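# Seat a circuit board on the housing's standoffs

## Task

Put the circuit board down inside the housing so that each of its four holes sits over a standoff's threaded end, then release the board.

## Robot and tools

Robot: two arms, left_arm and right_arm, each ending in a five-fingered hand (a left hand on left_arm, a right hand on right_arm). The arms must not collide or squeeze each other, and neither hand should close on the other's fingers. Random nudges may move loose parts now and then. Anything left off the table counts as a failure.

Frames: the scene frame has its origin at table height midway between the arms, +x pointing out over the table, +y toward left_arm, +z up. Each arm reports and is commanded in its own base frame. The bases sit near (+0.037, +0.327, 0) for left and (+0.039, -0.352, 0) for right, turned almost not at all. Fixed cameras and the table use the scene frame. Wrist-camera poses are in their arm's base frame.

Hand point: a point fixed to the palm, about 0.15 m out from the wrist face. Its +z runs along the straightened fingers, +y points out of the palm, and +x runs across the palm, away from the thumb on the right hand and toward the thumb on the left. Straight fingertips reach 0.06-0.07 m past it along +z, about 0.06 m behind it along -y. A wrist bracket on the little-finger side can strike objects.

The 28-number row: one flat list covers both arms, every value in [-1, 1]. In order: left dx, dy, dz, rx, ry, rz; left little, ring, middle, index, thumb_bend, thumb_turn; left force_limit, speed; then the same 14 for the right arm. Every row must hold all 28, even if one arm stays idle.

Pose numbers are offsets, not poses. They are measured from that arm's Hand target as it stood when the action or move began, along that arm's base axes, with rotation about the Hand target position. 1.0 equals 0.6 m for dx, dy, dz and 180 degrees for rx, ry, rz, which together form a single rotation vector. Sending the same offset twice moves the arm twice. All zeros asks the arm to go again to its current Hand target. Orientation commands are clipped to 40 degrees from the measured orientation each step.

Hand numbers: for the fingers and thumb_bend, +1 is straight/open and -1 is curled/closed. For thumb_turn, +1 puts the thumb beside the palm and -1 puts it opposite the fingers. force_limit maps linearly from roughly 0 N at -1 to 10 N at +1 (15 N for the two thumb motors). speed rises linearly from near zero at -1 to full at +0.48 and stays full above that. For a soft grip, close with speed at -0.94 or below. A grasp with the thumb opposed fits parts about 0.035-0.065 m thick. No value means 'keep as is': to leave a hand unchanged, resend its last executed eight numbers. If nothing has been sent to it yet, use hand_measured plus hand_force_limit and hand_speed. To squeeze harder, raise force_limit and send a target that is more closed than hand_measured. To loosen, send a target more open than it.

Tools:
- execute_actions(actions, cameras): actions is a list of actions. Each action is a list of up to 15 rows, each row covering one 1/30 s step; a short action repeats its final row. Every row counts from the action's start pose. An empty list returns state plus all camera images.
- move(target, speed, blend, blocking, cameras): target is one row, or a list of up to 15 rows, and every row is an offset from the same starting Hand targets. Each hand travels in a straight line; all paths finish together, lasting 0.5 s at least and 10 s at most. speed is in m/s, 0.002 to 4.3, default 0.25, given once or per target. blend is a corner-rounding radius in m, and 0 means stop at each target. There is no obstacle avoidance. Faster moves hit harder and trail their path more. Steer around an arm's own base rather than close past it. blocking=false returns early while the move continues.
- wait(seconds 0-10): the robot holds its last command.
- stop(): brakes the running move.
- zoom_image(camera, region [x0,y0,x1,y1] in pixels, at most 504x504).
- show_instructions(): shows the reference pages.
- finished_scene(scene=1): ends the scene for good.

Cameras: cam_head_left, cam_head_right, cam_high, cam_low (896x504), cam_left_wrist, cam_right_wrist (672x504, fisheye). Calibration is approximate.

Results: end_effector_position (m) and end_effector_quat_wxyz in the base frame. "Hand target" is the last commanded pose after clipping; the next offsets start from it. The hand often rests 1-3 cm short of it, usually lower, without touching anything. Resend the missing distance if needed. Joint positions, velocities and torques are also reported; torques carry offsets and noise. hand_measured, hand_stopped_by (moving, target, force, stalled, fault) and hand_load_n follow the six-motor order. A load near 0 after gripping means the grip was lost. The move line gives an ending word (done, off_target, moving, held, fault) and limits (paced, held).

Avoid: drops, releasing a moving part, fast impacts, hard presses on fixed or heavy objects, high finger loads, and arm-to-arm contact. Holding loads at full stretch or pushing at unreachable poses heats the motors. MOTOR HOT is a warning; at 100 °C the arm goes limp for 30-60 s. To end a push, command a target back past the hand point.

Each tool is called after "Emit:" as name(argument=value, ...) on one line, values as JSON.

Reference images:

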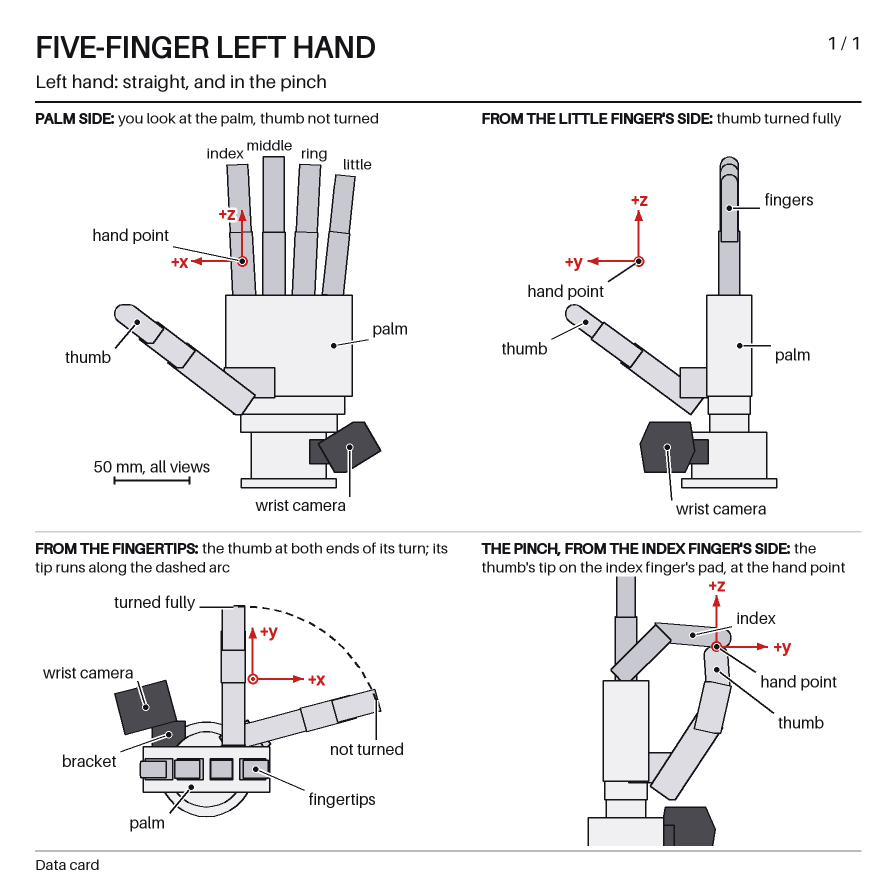

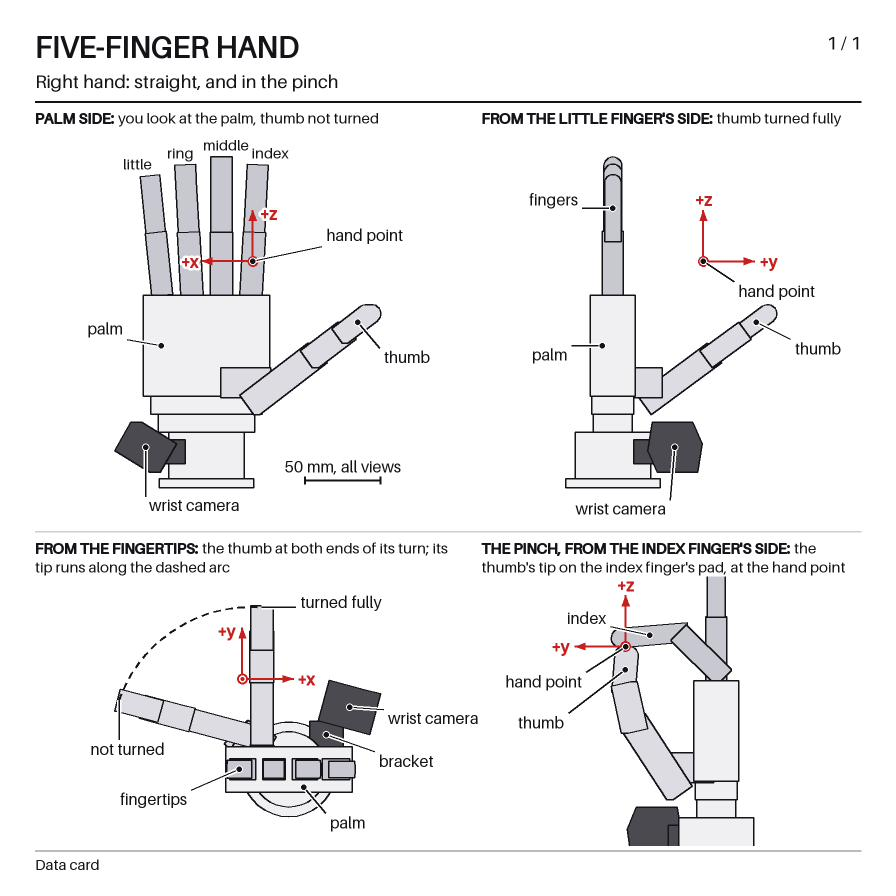

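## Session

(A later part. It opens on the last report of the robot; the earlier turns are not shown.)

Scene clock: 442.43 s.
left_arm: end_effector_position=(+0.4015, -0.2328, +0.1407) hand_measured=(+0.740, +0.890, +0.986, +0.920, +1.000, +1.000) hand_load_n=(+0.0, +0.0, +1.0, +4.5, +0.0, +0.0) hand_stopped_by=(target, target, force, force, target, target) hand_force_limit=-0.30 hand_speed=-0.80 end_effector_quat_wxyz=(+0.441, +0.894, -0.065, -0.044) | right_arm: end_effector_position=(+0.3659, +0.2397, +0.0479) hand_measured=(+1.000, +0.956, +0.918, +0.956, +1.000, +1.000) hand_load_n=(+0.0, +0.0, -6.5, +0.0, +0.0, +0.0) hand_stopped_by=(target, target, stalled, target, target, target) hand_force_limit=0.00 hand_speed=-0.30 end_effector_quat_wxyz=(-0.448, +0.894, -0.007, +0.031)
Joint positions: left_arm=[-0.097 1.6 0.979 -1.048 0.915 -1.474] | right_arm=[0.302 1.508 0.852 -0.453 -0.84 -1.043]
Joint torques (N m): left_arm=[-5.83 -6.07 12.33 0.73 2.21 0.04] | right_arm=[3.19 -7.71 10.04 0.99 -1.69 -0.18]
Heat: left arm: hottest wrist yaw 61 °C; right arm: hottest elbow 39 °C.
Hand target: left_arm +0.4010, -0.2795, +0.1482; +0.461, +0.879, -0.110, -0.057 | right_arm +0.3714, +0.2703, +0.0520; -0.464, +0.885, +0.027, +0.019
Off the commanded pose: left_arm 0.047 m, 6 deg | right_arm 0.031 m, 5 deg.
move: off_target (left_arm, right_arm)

Emit:
move(target=[0.0,-0.012,0.0,0,0,0,0.74,0.89,0.985,0.915,1,1,-0.3,-0.8,0.015,-0.015,0,0,0,0,1,0.955,0.93,0.955,1,1,0,-0.3], speed=0.06, cameras=["cam_high","cam_head_left","cam_right_wrist"])

Emit:
zoom_image(camera="cam_high", region=[438, 290, 458, 310])

Emit:
zoom_image(camera="cam_head_left", region=[344, 252, 364, 272])

Emit:
zoom_image(camera="cam_right_wrist", region=[280, 240, 340, 300])

Scene clock: 444.13 s.
left_arm: end_effector_position=(+0.4027, -0.2349, +0.1408) hand_measured=(+0.740, +0.890, +0.986, +0.920, +1.000, +1.000) hand_load_n=(+0.0, +0.0, +2.0, +5.0, +0.0, +0.0) hand_stopped_by=(target, target, force, force, target, target) hand_force_limit=-0.30 hand_speed=-0.80 end_effector_quat_wxyz=(+0.441, +0.894, -0.058, -0.050) | right_arm: end_effector_position=(+0.3679, +0.2375, +0.0479) hand_measured=(+1.000, +0.956, +0.918, +0.956, +1.000, +1.000) hand_load_n=(+0.0, +0.0, -5.5, +0.0, +0.0, +0.0) hand_stopped_by=(target, target, stalled, target, target, target) hand_force_limit=0.00 hand_speed=-0.30 end_effector_quat_wxyz=(-0.450, +0.893, -0.007, +0.020)
Joint positions: left_arm=[-0.103 1.601 0.983 -1.05 0.915 -1.496] | right_arm=[0.29 1.526 0.873 -0.489 -0.86 -1.066]
Joint torques (N m): left_arm=[-6.48 -6.36 11.89 1.5 2.28 0.02] | right_arm=[2.32 -7.82 10.14 0.98 -1.46 -0.26]
Heat: left arm: hottest wrist yaw 61 °C; right arm: hottest elbow 39 °C.
Hand target: left_arm +0.4010, -0.2866, +0.1481; +0.461, +0.879, -0.110, -0.057 | right_arm +0.3804, +0.2613, +0.0521; -0.464, +0.885, +0.027, +0.019
Off the commanded pose: left_arm 0.052 m, 7 deg | right_arm 0.027 m, 4 deg.
move: off_target (left_arm, right_arm)
camera_calibration:
cam_right_wrist: T_world_to_cam=[[0.218982, -0.587853, -0.778765, 0.0959976], [-0.847747, -0.509786, 0.146435, 0.424961], [-0.483086, 0.62813, -0.609985, 0.169725], [0, 0, 0, 1]] pos_world=[0.421229, 0.166462, 0.11606]
Images, in order (width x height): cam_head_left 896x504, cam_high 896x504, cam_right_wrist 672x504.

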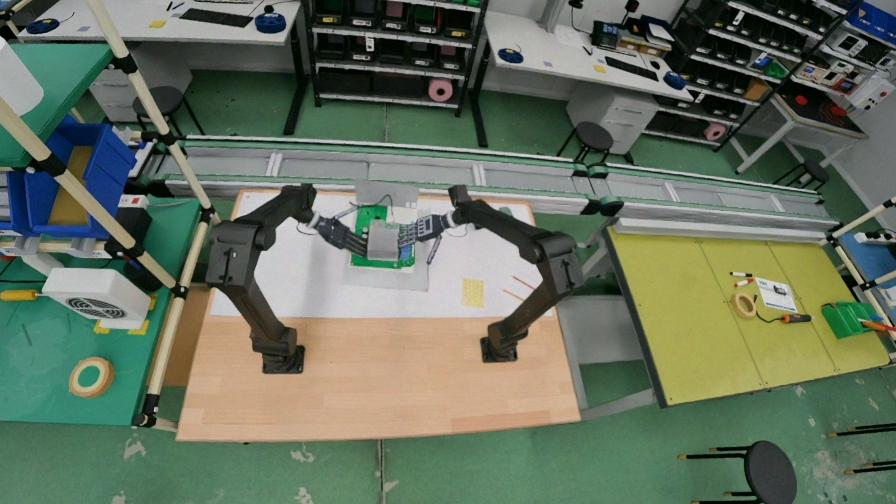

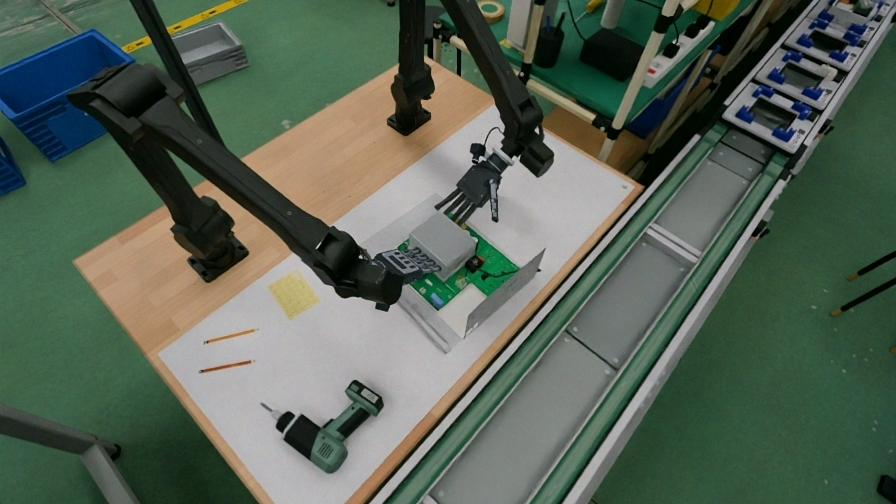

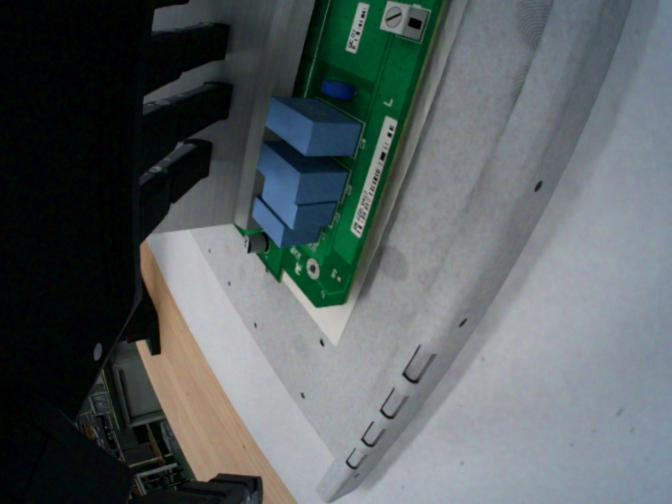

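Scaled by 25.200.

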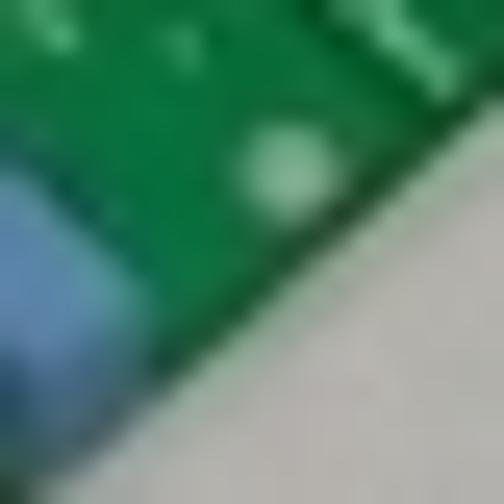

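Scaled by 25.200.

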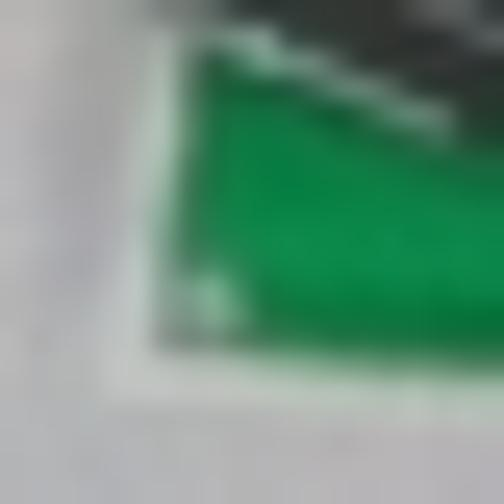

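Scaled by 8.400 from the camera's 672x504 image, which has a finer 960x720 frame.

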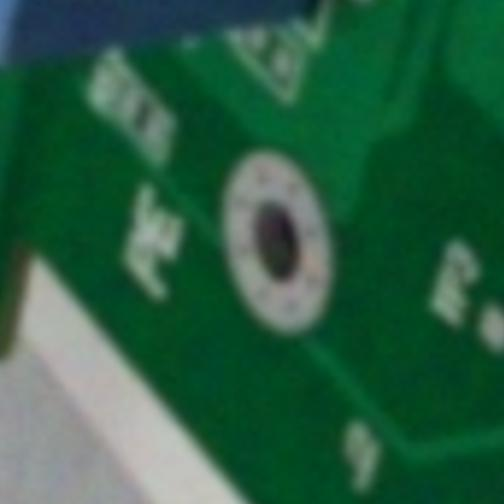

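Emit:
execute_actions(actions=[])

Scene clock: 445.60 s.
left_arm: end_effector_position=(+0.4027, -0.2349, +0.1408) hand_measured=(+0.740, +0.890, +0.986, +0.920, +1.000, +1.000) hand_load_n=(+0.0, +0.0, +2.0, +5.5, +0.0, +0.5) hand_stopped_by=(target, target, force, force, target, target) hand_force_limit=-0.30 hand_speed=-0.80 end_effector_quat_wxyz=(+0.441, +0.894, -0.058, -0.050) | right_arm: end_effector_position=(+0.3679, +0.2375, +0.0479) hand_measured=(+1.000, +0.956, +0.918, +0.956, +1.000, +1.000) hand_load_n=(+0.0, +0.0, -5.5, +0.0, +0.0, +0.0) hand_stopped_by=(target, target, stalled, target, target, target) hand_force_limit=0.00 hand_speed=-0.30 end_effector_quat_wxyz=(-0.450, +0.893, -0.007, +0.020)
Joint positions: left_arm=[-0.103 1.601 0.983 -1.05 0.915 -1.496] | right_arm=[0.29 1.526 0.873 -0.489 -0.86 -1.066]
Joint velocities: within noise
Joint torques (N m): left_arm=[-6.48 -6.36 11.89 1.5 2.28 0.02] | right_arm=[2.43 -8.41 10.21 0.9 -1.47 -0.26]
Heat: left arm: hottest wrist yaw 61 °C; right arm: hottest elbow 39 °C.
Hand target: left_arm +0.4010, -0.2866, +0.1481; +0.461, +0.879, -0.110, -0.057 | right_arm +0.3804, +0.2613, +0.0521; -0.464, +0.885, +0.027, +0.019
Off the commanded pose: left_arm 0.052 m, 7 deg | right_arm 0.027 m, 4 deg.
camera_calibration:
cam_left_wrist: T_world_to_cam=[[0.348272, 0.559168, -0.752355, 0.0936254], [0.848206, 0.1537, 0.506876, -0.37915], [0.399066, -0.814682, -0.42076, -0.174296], [0, 0, 0, 1]] pos_world=[0.358546, -0.136073, 0.189284]
cam_right_wrist: T_world_to_cam=[[0.218982, -0.587853, -0.778765, 0.0959976], [-0.847747, -0.509786, 0.146435, 0.424961], [-0.483086, 0.62813, -0.609985, 0.169725], [0, 0, 0, 1]] pos_world=[0.421229, 0.166462, 0.11606]

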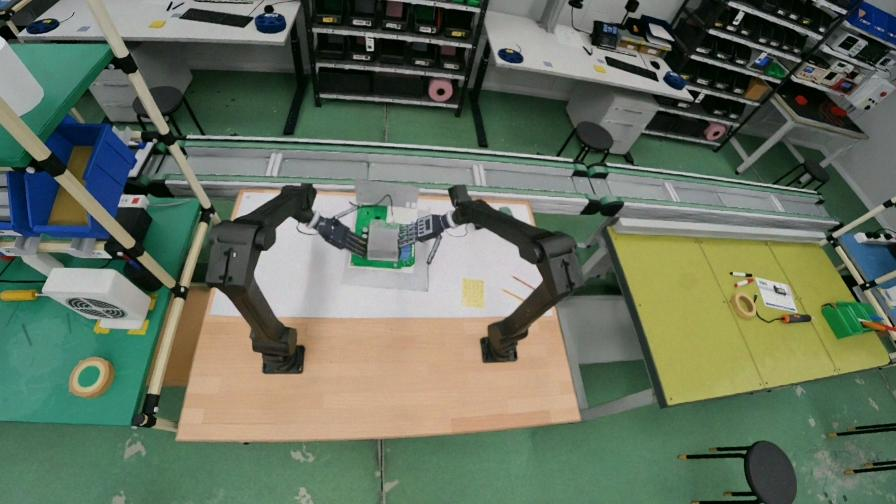

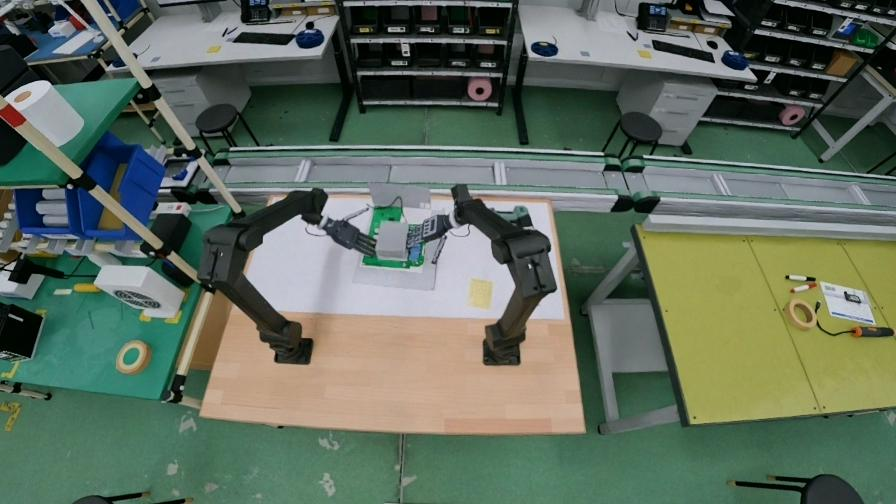

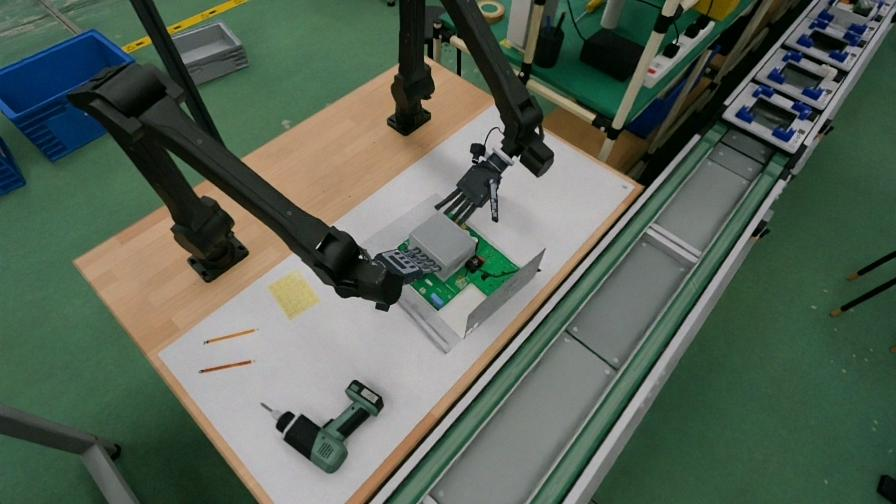

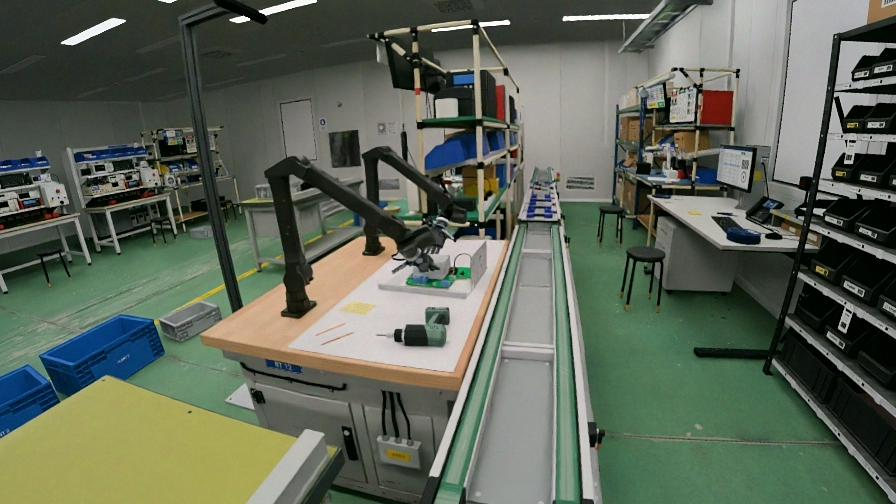

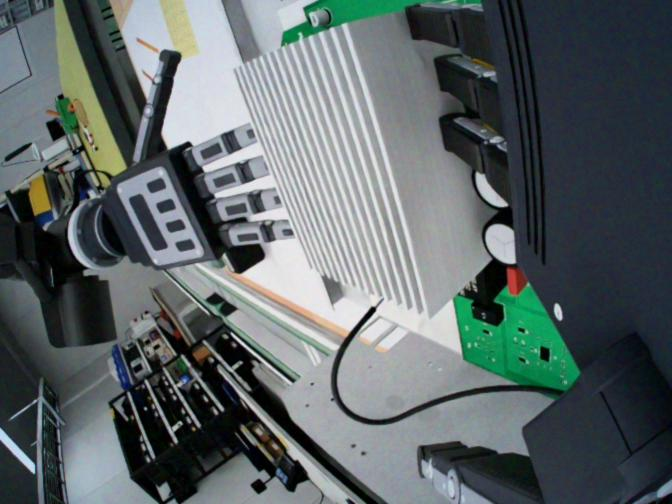

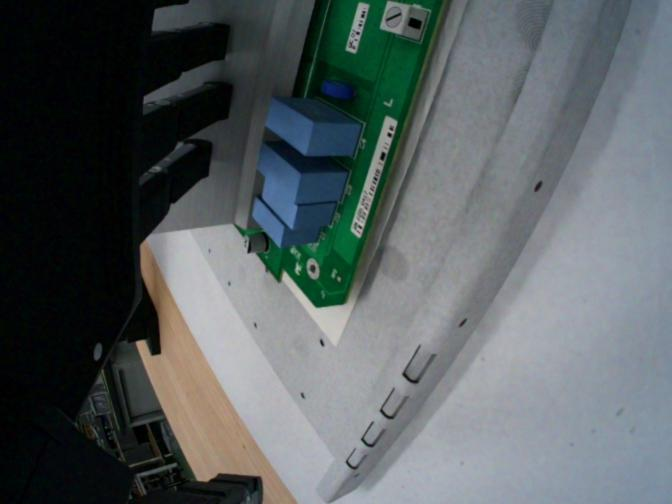

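Emit:
zoom_image(camera="cam_high", region=[438, 290, 458, 310])

Emit:
zoom_image(camera="cam_head_left", region=[344, 252, 364, 272])

Emit:
zoom_image(camera="cam_right_wrist", region=[294, 248, 334, 288])

Emit:
zoom_image(camera="cam_high", region=[380, 200, 560, 360])

Scaled by 25.200.

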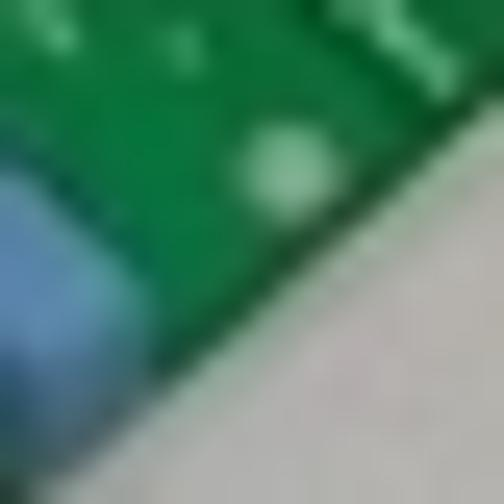

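Scaled by 25.200.

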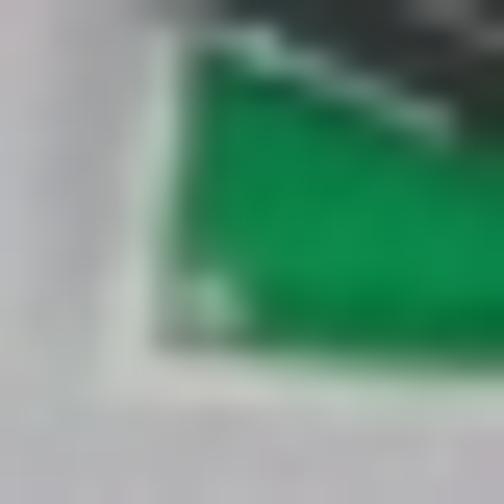

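Scaled by 12.600 from the camera's 672x504 image, which has a finer 960x720 frame.

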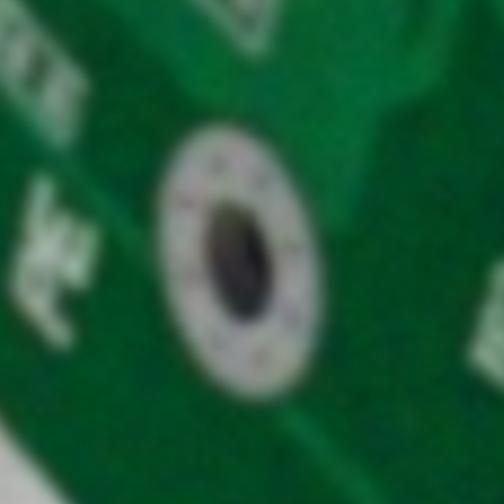

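Scaled by 2.800.

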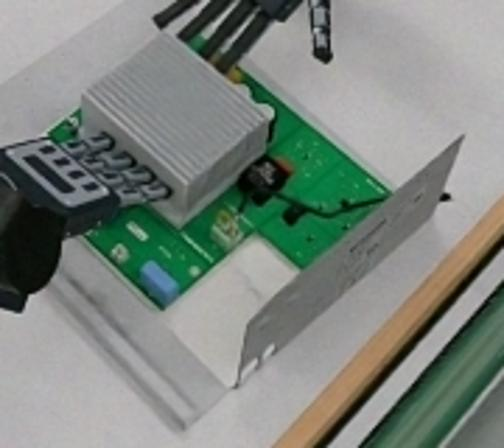

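Emit:
move(target=[[0,0.1167,0.01,0,0,0,0.74,0.89,0.985,0.915,1,1,-0.3,-0.8,0,-0.0833,0.005,0,0,0,1,0.955,0.93,0.955,1,1,0,-0.3],[0.0917,0.1167,0.01,0,0,0,0.74,0.89,0.985,0.915,1,1,-0.3,-0.8,-0.0417,-0.0833,0.005,0,0,0,1,0.955,0.93,0.955,1,1,0,-0.3]], speed=0.12, cameras=["cam_high","cam_head_left","cam_left_wrist","cam_right_wrist"])

Scene clock: 449.43 s.
left_arm: end_effector_position=(+0.4454, -0.2199, +0.1523) hand_measured=(+0.740, +0.890, +0.986, +0.920, +1.000, +1.000) hand_load_n=(+0.0, +0.0, +0.0, +0.0, +0.0, +0.5) hand_stopped_by=(target, target, force, force, target, target) hand_force_limit=-0.30 hand_speed=-0.80 end_effector_quat_wxyz=(+0.460, +0.880, -0.104, -0.060) | right_arm: end_effector_position=(+0.3524, +0.2086, +0.0476) hand_measured=(+1.000, +0.956, +0.918, +0.956, +1.000, +1.000) hand_load_n=(+0.0, +0.0, +0.0, +0.0, +0.0, +0.0) hand_stopped_by=(target, target, stalled, target, target, target) hand_force_limit=0.00 hand_speed=-0.30 end_effector_quat_wxyz=(-0.459, +0.888, +0.014, +0.004)
Joint positions: left_arm=[-0.052 1.761 1.197 -1.28 0.937 -1.249] | right_arm=[0.221 1.513 0.86 -0.627 -0.923 -1.236]
Joint torques (N m): left_arm=[2.02 -9.99 11.45 -0.65 0.51 0.24] | right_arm=[-0.73 -12.51 5.67 1.1 -0.66 -0.09]
Heat: left arm: hottest wrist yaw 60 °C; right arm: hottest elbow 39 °C.
Hand target: left_arm +0.4561, -0.2166, +0.1542; +0.461, +0.879, -0.110, -0.057 | right_arm +0.3554, +0.2113, +0.0551; -0.464, +0.885, +0.027, +0.019
Off the commanded pose: left_arm 0.011 m, 1 deg | right_arm 0.009 m, 2 deg.
move: off_target (left_arm)
camera_calibration:
cam_left_wrist: T_world_to_cam=[[0.409312, 0.486593, -0.77181, 0.0388203], [0.850867, 0.101806, 0.515422, -0.437422], [0.329376, -0.867676, -0.372356, -0.162217], [0, 0, 0, 1]] pos_world=[0.409729, -0.115109, 0.195017]
cam_right_wrist: T_world_to_cam=[[0.240924, -0.560802, -0.792122, 0.0694612], [-0.818158, -0.556392, 0.145069, 0.396592], [-0.522085, 0.61313, -0.592873, 0.196289], [0, 0, 0, 1]] pos_world=[0.41022, 0.139264, 0.113863]
Images, in order (width x height): cam_head_left 896x504, cam_high 896x504, cam_left_wrist 672x504, cam_right_wrist 672x504.

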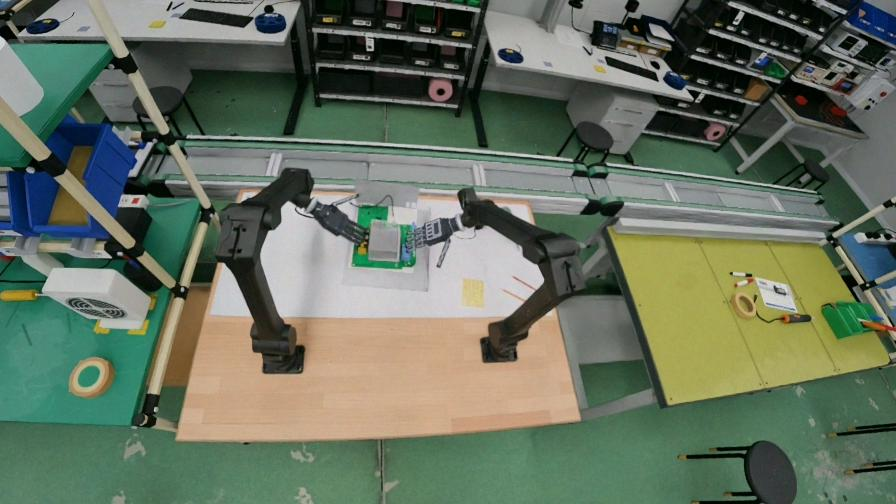

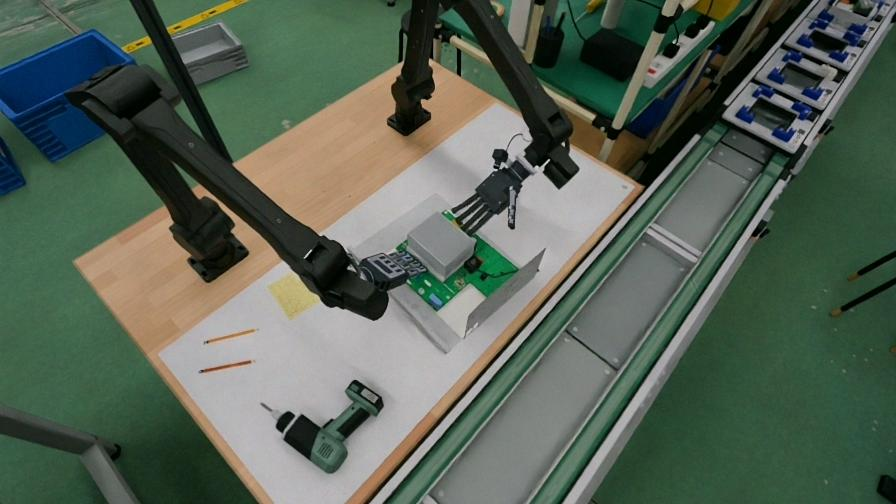

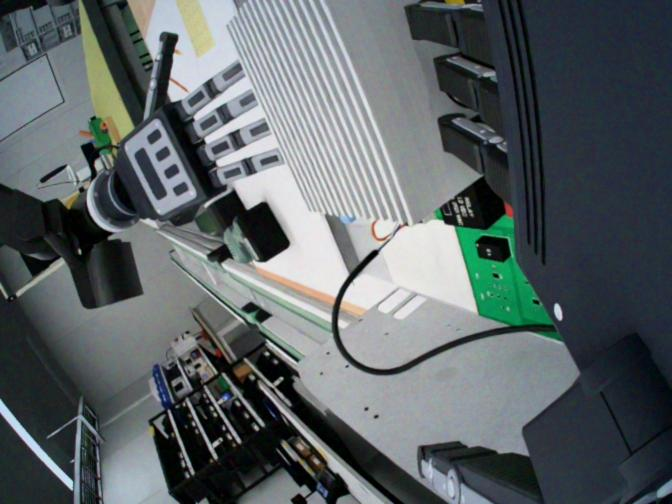

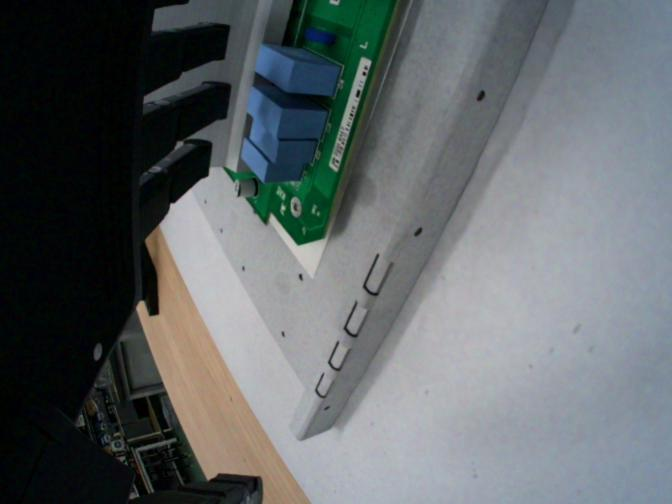

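Emit:
zoom_image(camera="cam_high", region=[438, 290, 458, 310])

Emit:
zoom_image(camera="cam_head_left", region=[344, 252, 364, 272])

Emit:
zoom_image(camera="cam_right_wrist", region=[276, 187, 316, 227])

Emit:
zoom_image(camera="cam_high", region=[400, 220, 540, 320])

Emit:
zoom_image(camera="cam_left_wrist", region=[420, 180, 600, 360])

Scaled by 25.200.

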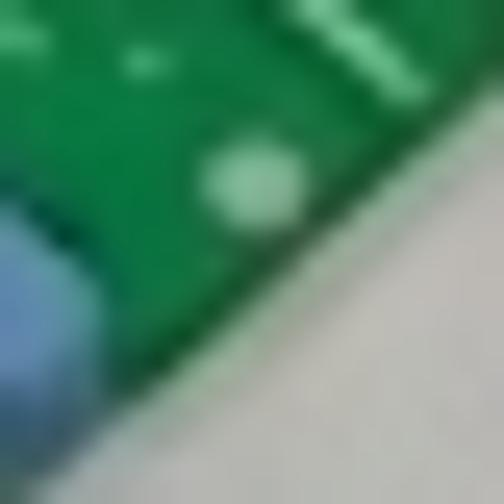

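Scaled by 25.200.

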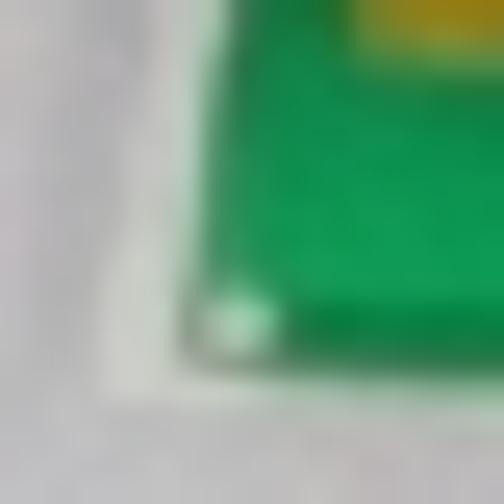

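Scaled by 12.600 from the camera's 672x504 image, which has a finer 960x720 frame.

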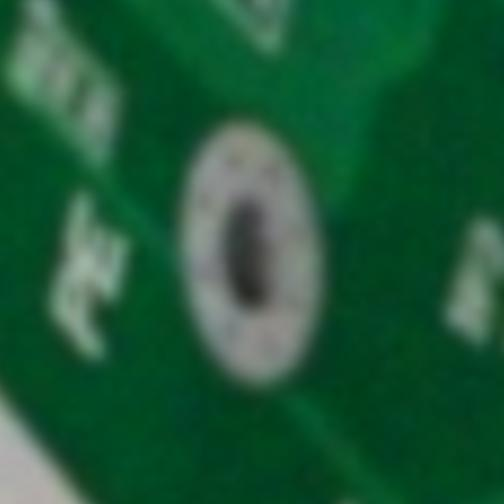

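Scaled by 3.600.

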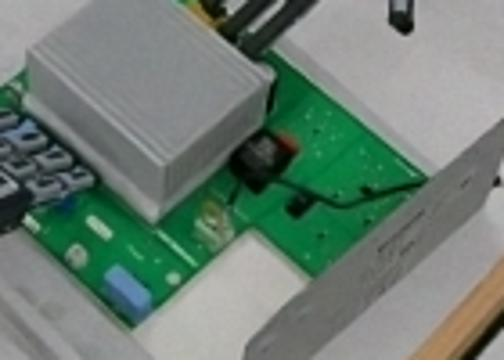

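Scaled by 2.800 from the camera's 672x504 image, which has a finer 960x720 frame.

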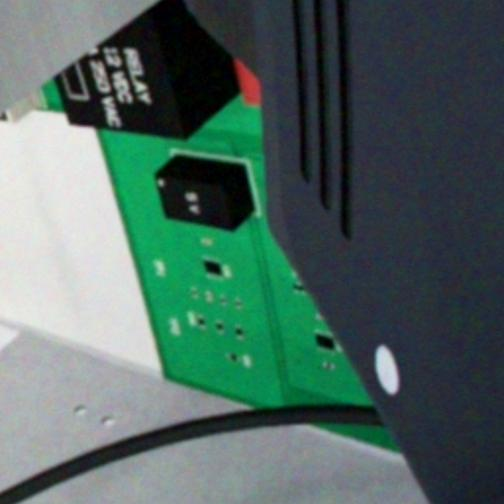

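Emit:
move(target=[[0.01,0,0,0,0,0,0.74,0.89,0.985,0.90,1,1,-0.3,-0.8,-0.005,0,0,0,0,0,1,0.93,0.90,1.0,1,1,0,-0.3],[0.01,-0.05,-0.01,0,0,0,0.74,0.89,0.985,0.90,1,1,-0.3,-0.8,-0.005,0.05,-0.005,0,0,0,1,0.93,0.90,1.0,1,1,0,-0.3],[0.01,-0.0757,-0.01,0,0,0,0.74,0.89,0.985,0.90,1,1,-0.3,-0.8,-0.005,0.0728,-0.005,0,0,0,1,0.93,0.90,1.0,1,1,0,-0.3]], speed=0.08, cameras=["cam_high","cam_head_left","cam_left_wrist","cam_right_wrist"])

Emit:
zoom_image(camera="cam_high", region=[438, 290, 458, 310])

Emit:
zoom_image(camera="cam_head_left", region=[344, 252, 364, 272])

Scene clock: 456.63 s.
left_arm: end_effector_position=(+0.4571, -0.2366, +0.1495) hand_measured=(+0.740, +0.890, +0.986, +0.900, +1.000, +1.000) hand_load_n=(+0.0, +0.0, -1.0, +1.5, +0.0, +0.0) hand_stopped_by=(target, target, force, target, target, target) hand_force_limit=-0.30 hand_speed=-0.80 end_effector_quat_wxyz=(+0.456, +0.883, -0.087, -0.068) | right_arm: end_effector_position=(+0.3517, +0.2341, +0.0480) hand_measured=(+1.000, +0.930, +0.900, +1.000, +1.000, +1.000) hand_load_n=(+0.0, -0.5, -2.0, -0.5, +0.0, -0.5) hand_stopped_by=(target, target, target, target, target, target) hand_force_limit=0.00 hand_speed=-0.30 end_effector_quat_wxyz=(-0.458, +0.889, +0.008, +0.012)
Joint positions: left_arm=[-0.087 1.775 1.216 -1.233 0.941 -1.35] | right_arm=[0.287 1.502 0.843 -0.514 -0.889 -1.11]
Joint velocities: left_arm=[-0.005 -0.005 0.002 0.002 -0.154 -0.037] | right_arm=[within noise]
Joint torques (N m): left_arm=[-2.37 -10.7 9.73 2.44 1.11 -0.13] | right_arm=[3.08 -10.87 6.45 2.39 -0.44 0.21]
Heat: left arm: hottest wrist yaw 57 °C; right arm: hottest elbow 38 °C.
Hand target: left_arm +0.4620, -0.2621, +0.1482; +0.461, +0.879, -0.110, -0.057 | right_arm +0.3525, +0.2550, +0.0521; -0.464, +0.885, +0.027, +0.019
Off the commanded pose: left_arm 0.026 m, 3 deg | right_arm 0.021 m, 2 deg.
move: off_target (left_arm, right_arm)
camera_calibration:
cam_left_wrist: T_world_to_cam=[[0.37632, 0.505432, -0.776481, 0.060289], [0.861979, 0.116259, 0.493433, -0.442529], [0.33967, -0.854998, -0.391921, -0.180352], [0, 0, 0, 1]] pos_world=[0.420023, -0.133225, 0.194488]
cam_right_wrist: T_world_to_cam=[[0.237514, -0.567967, -0.788036, 0.0869501], [-0.829711, -0.540488, 0.139475, 0.410645], [-0.505141, 0.620714, -0.599622, 0.173138], [0, 0, 0, 1]] pos_world=[0.407523, 0.163864, 0.115063]
Images, in order (width x height): cam_head_left 896x504, cam_high 896x504, cam_left_wrist 672x504, cam_right_wrist 672x504.

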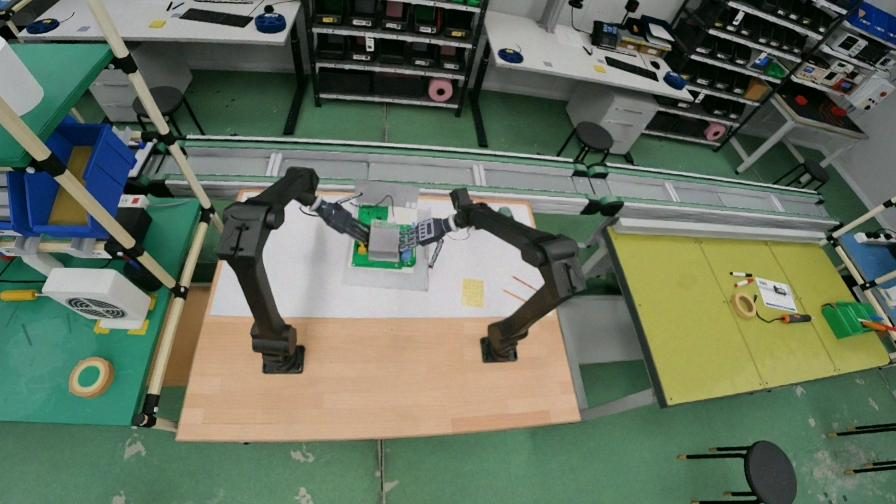

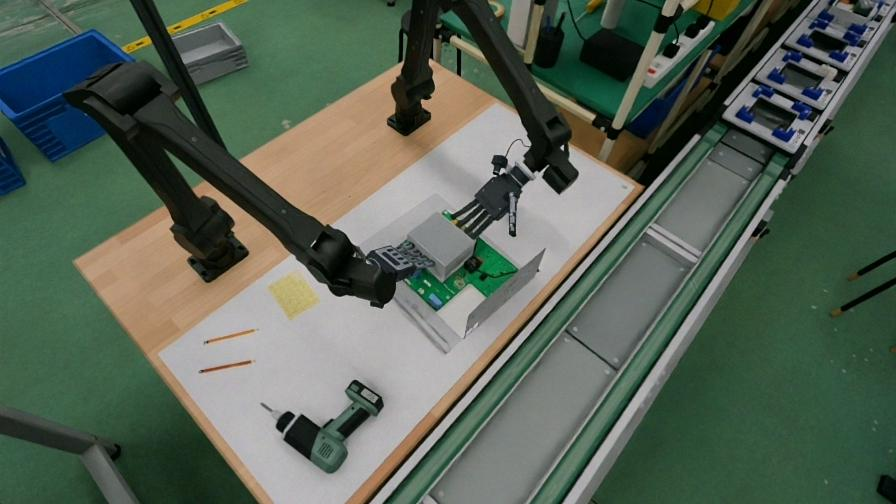

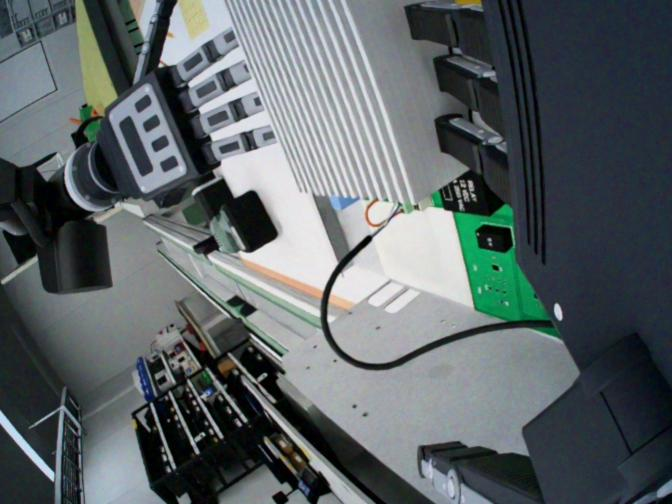

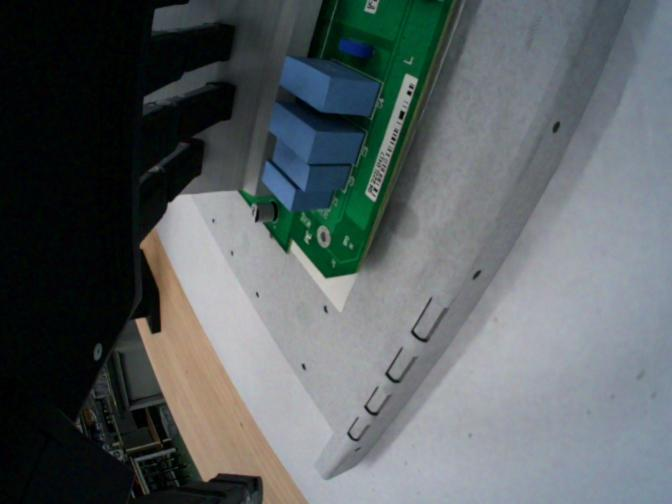

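Scaled by 25.200.

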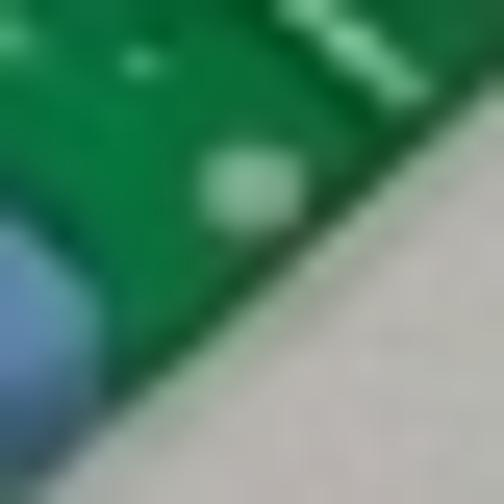

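Scaled by 25.200.

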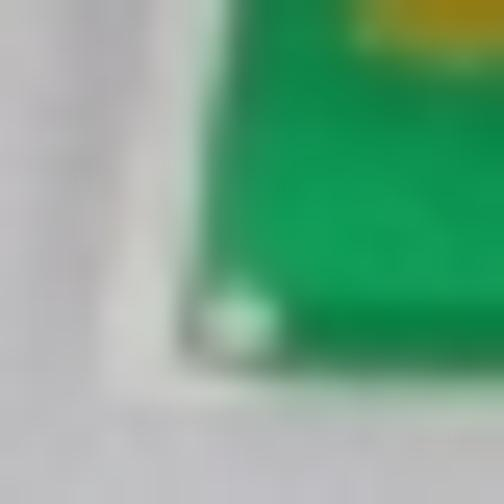

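Emit:
move(target=[0,-0.03,0,0,0,0,0.74,0.89,0.985,0.90,1,1,-0.3,-0.8,0,0.02,0,0,0,0,1,0.93,0.90,1.0,1,1,0,-0.3], speed=0.08, cameras=["cam_high","cam_head_left","cam_left_wrist","cam_right_wrist"])

Emit:
zoom_image(camera="cam_high", region=[438, 290, 458, 310])

Emit:
zoom_image(camera="cam_head_left", region=[344, 252, 364, 272])

Scene clock: 458.53 s.
left_arm: end_effector_position=(+0.4669, -0.2391, +0.1497) hand_measured=(+0.740, +0.890, +0.986, +0.900, +1.000, +1.000) hand_load_n=(+0.0, +0.0, -0.5, +2.0, +0.0, +0.0) hand_stopped_by=(target, target, force, target, target, target) hand_force_limit=-0.30 hand_speed=-0.80 end_effector_quat_wxyz=(+0.454, +0.886, -0.072, -0.059) | right_arm: end_effector_position=(+0.3558, +0.2372, +0.0489) hand_measured=(+1.000, +0.930, +0.900, +1.000, +1.000, +1.000) hand_load_n=(+0.0, -1.5, -3.0, +0.0, +0.0, +0.0) hand_stopped_by=(target, target, target, target, target, target) hand_force_limit=0.00 hand_speed=-0.30 end_effector_quat_wxyz=(-0.454, +0.891, -0.003, +0.019)
Joint positions: left_arm=[-0.092 1.769 1.216 -1.182 0.941 -1.418] | right_arm=[0.295 1.5 0.843 -0.483 -0.869 -1.067]
Joint torques (N m): left_arm=[-4.6 -10.81 9.32 2.48 1.29 -0.11] | right_arm=[4.6 -10.4 6.68 2.47 -0.68 0.15]
Heat: left arm: hottest wrist yaw 57 °C; right arm: hottest elbow 38 °C.
Hand target: left_arm +0.4620, -0.2801, +0.1481; +0.461, +0.879, -0.110, -0.057 | right_arm +0.3523, +0.2670, +0.0520; -0.464, +0.885, +0.027, +0.019
Off the commanded pose: left_arm 0.041 m, 5 deg | right_arm 0.030 m, 4 deg.
move: off_target (left_arm, right_arm)
camera_calibration:
cam_left_wrist: T_world_to_cam=[[0.360372, 0.523694, -0.77193, 0.0690982], [0.856595, 0.141827, 0.496116, -0.442518], [0.369293, -0.840018, -0.397483, -0.19516], [0, 0, 0, 1]] pos_world=[0.426228, -0.137363, 0.195306]
cam_right_wrist: T_world_to_cam=[[0.224884, -0.579173, -0.783572, 0.0954303], [-0.843093, -0.518815, 0.141513, 0.415151], [-0.488489, 0.6288, -0.60497, 0.166181], [0, 0, 0, 1]] pos_world=[0.409728, 0.166163, 0.116562]
Images, in order (width x height): cam_head_left 896x504, cam_high 896x504, cam_left_wrist 672x504, cam_right_wrist 672x504.

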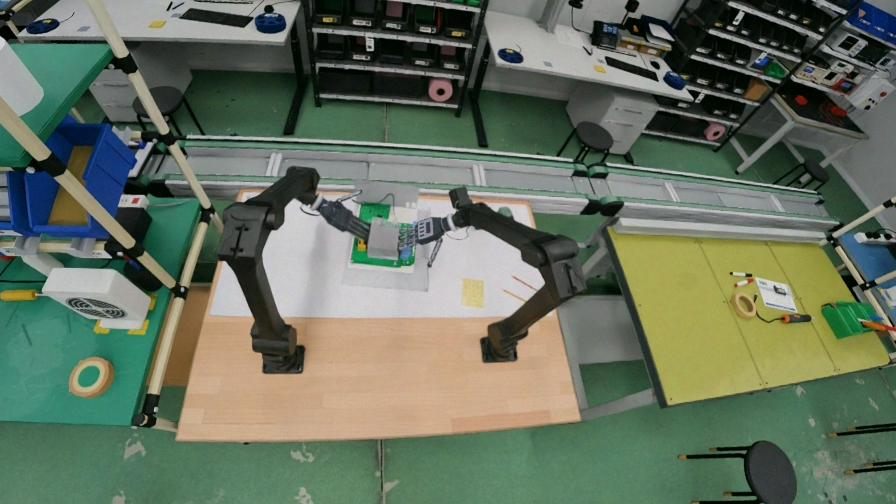

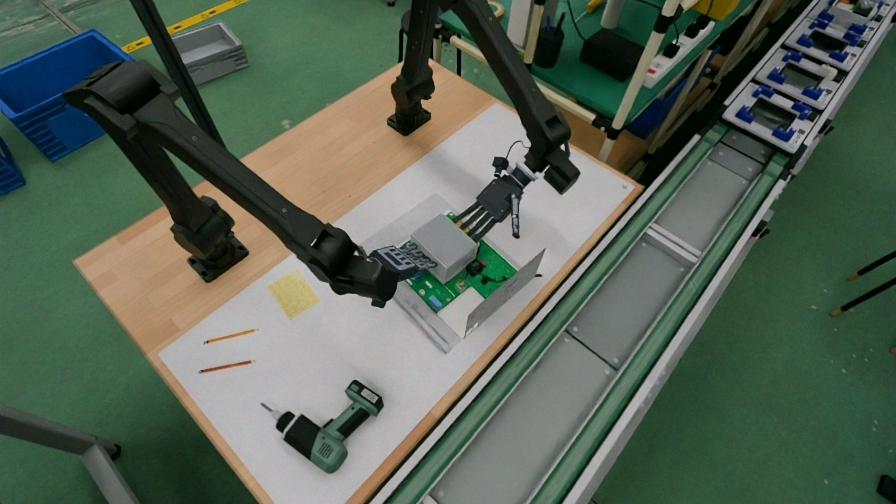

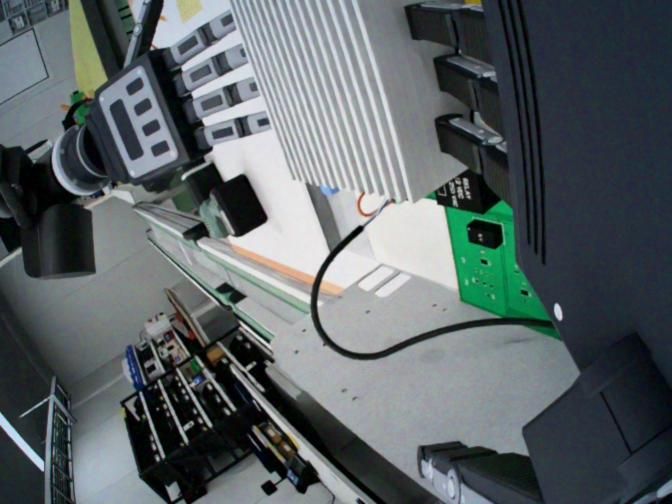

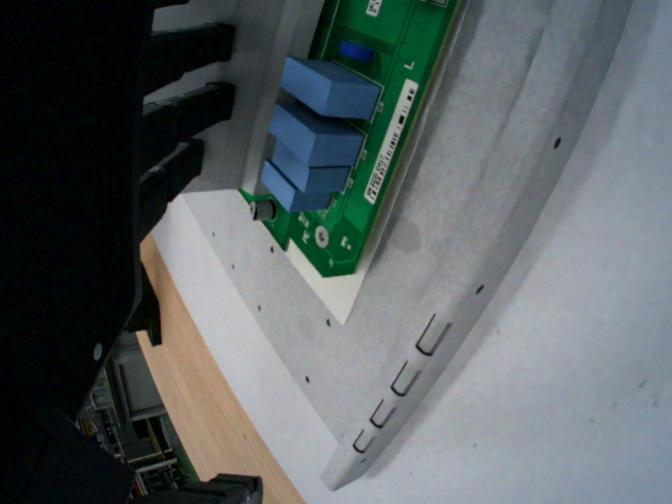

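Scaled by 25.200.

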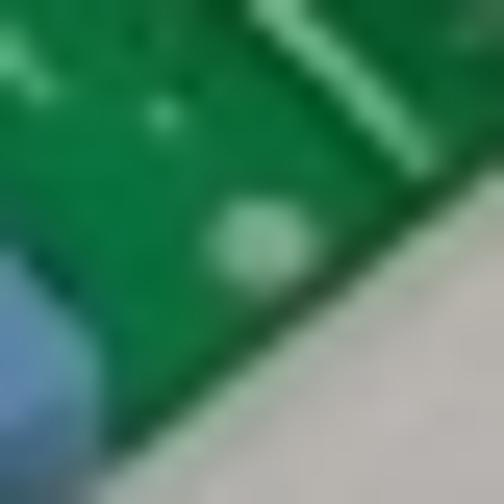

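Scaled by 25.200.

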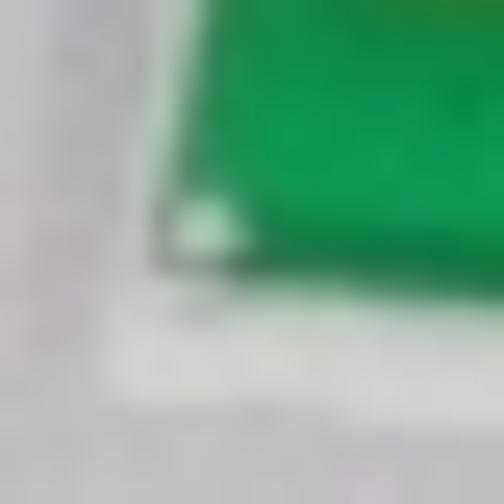

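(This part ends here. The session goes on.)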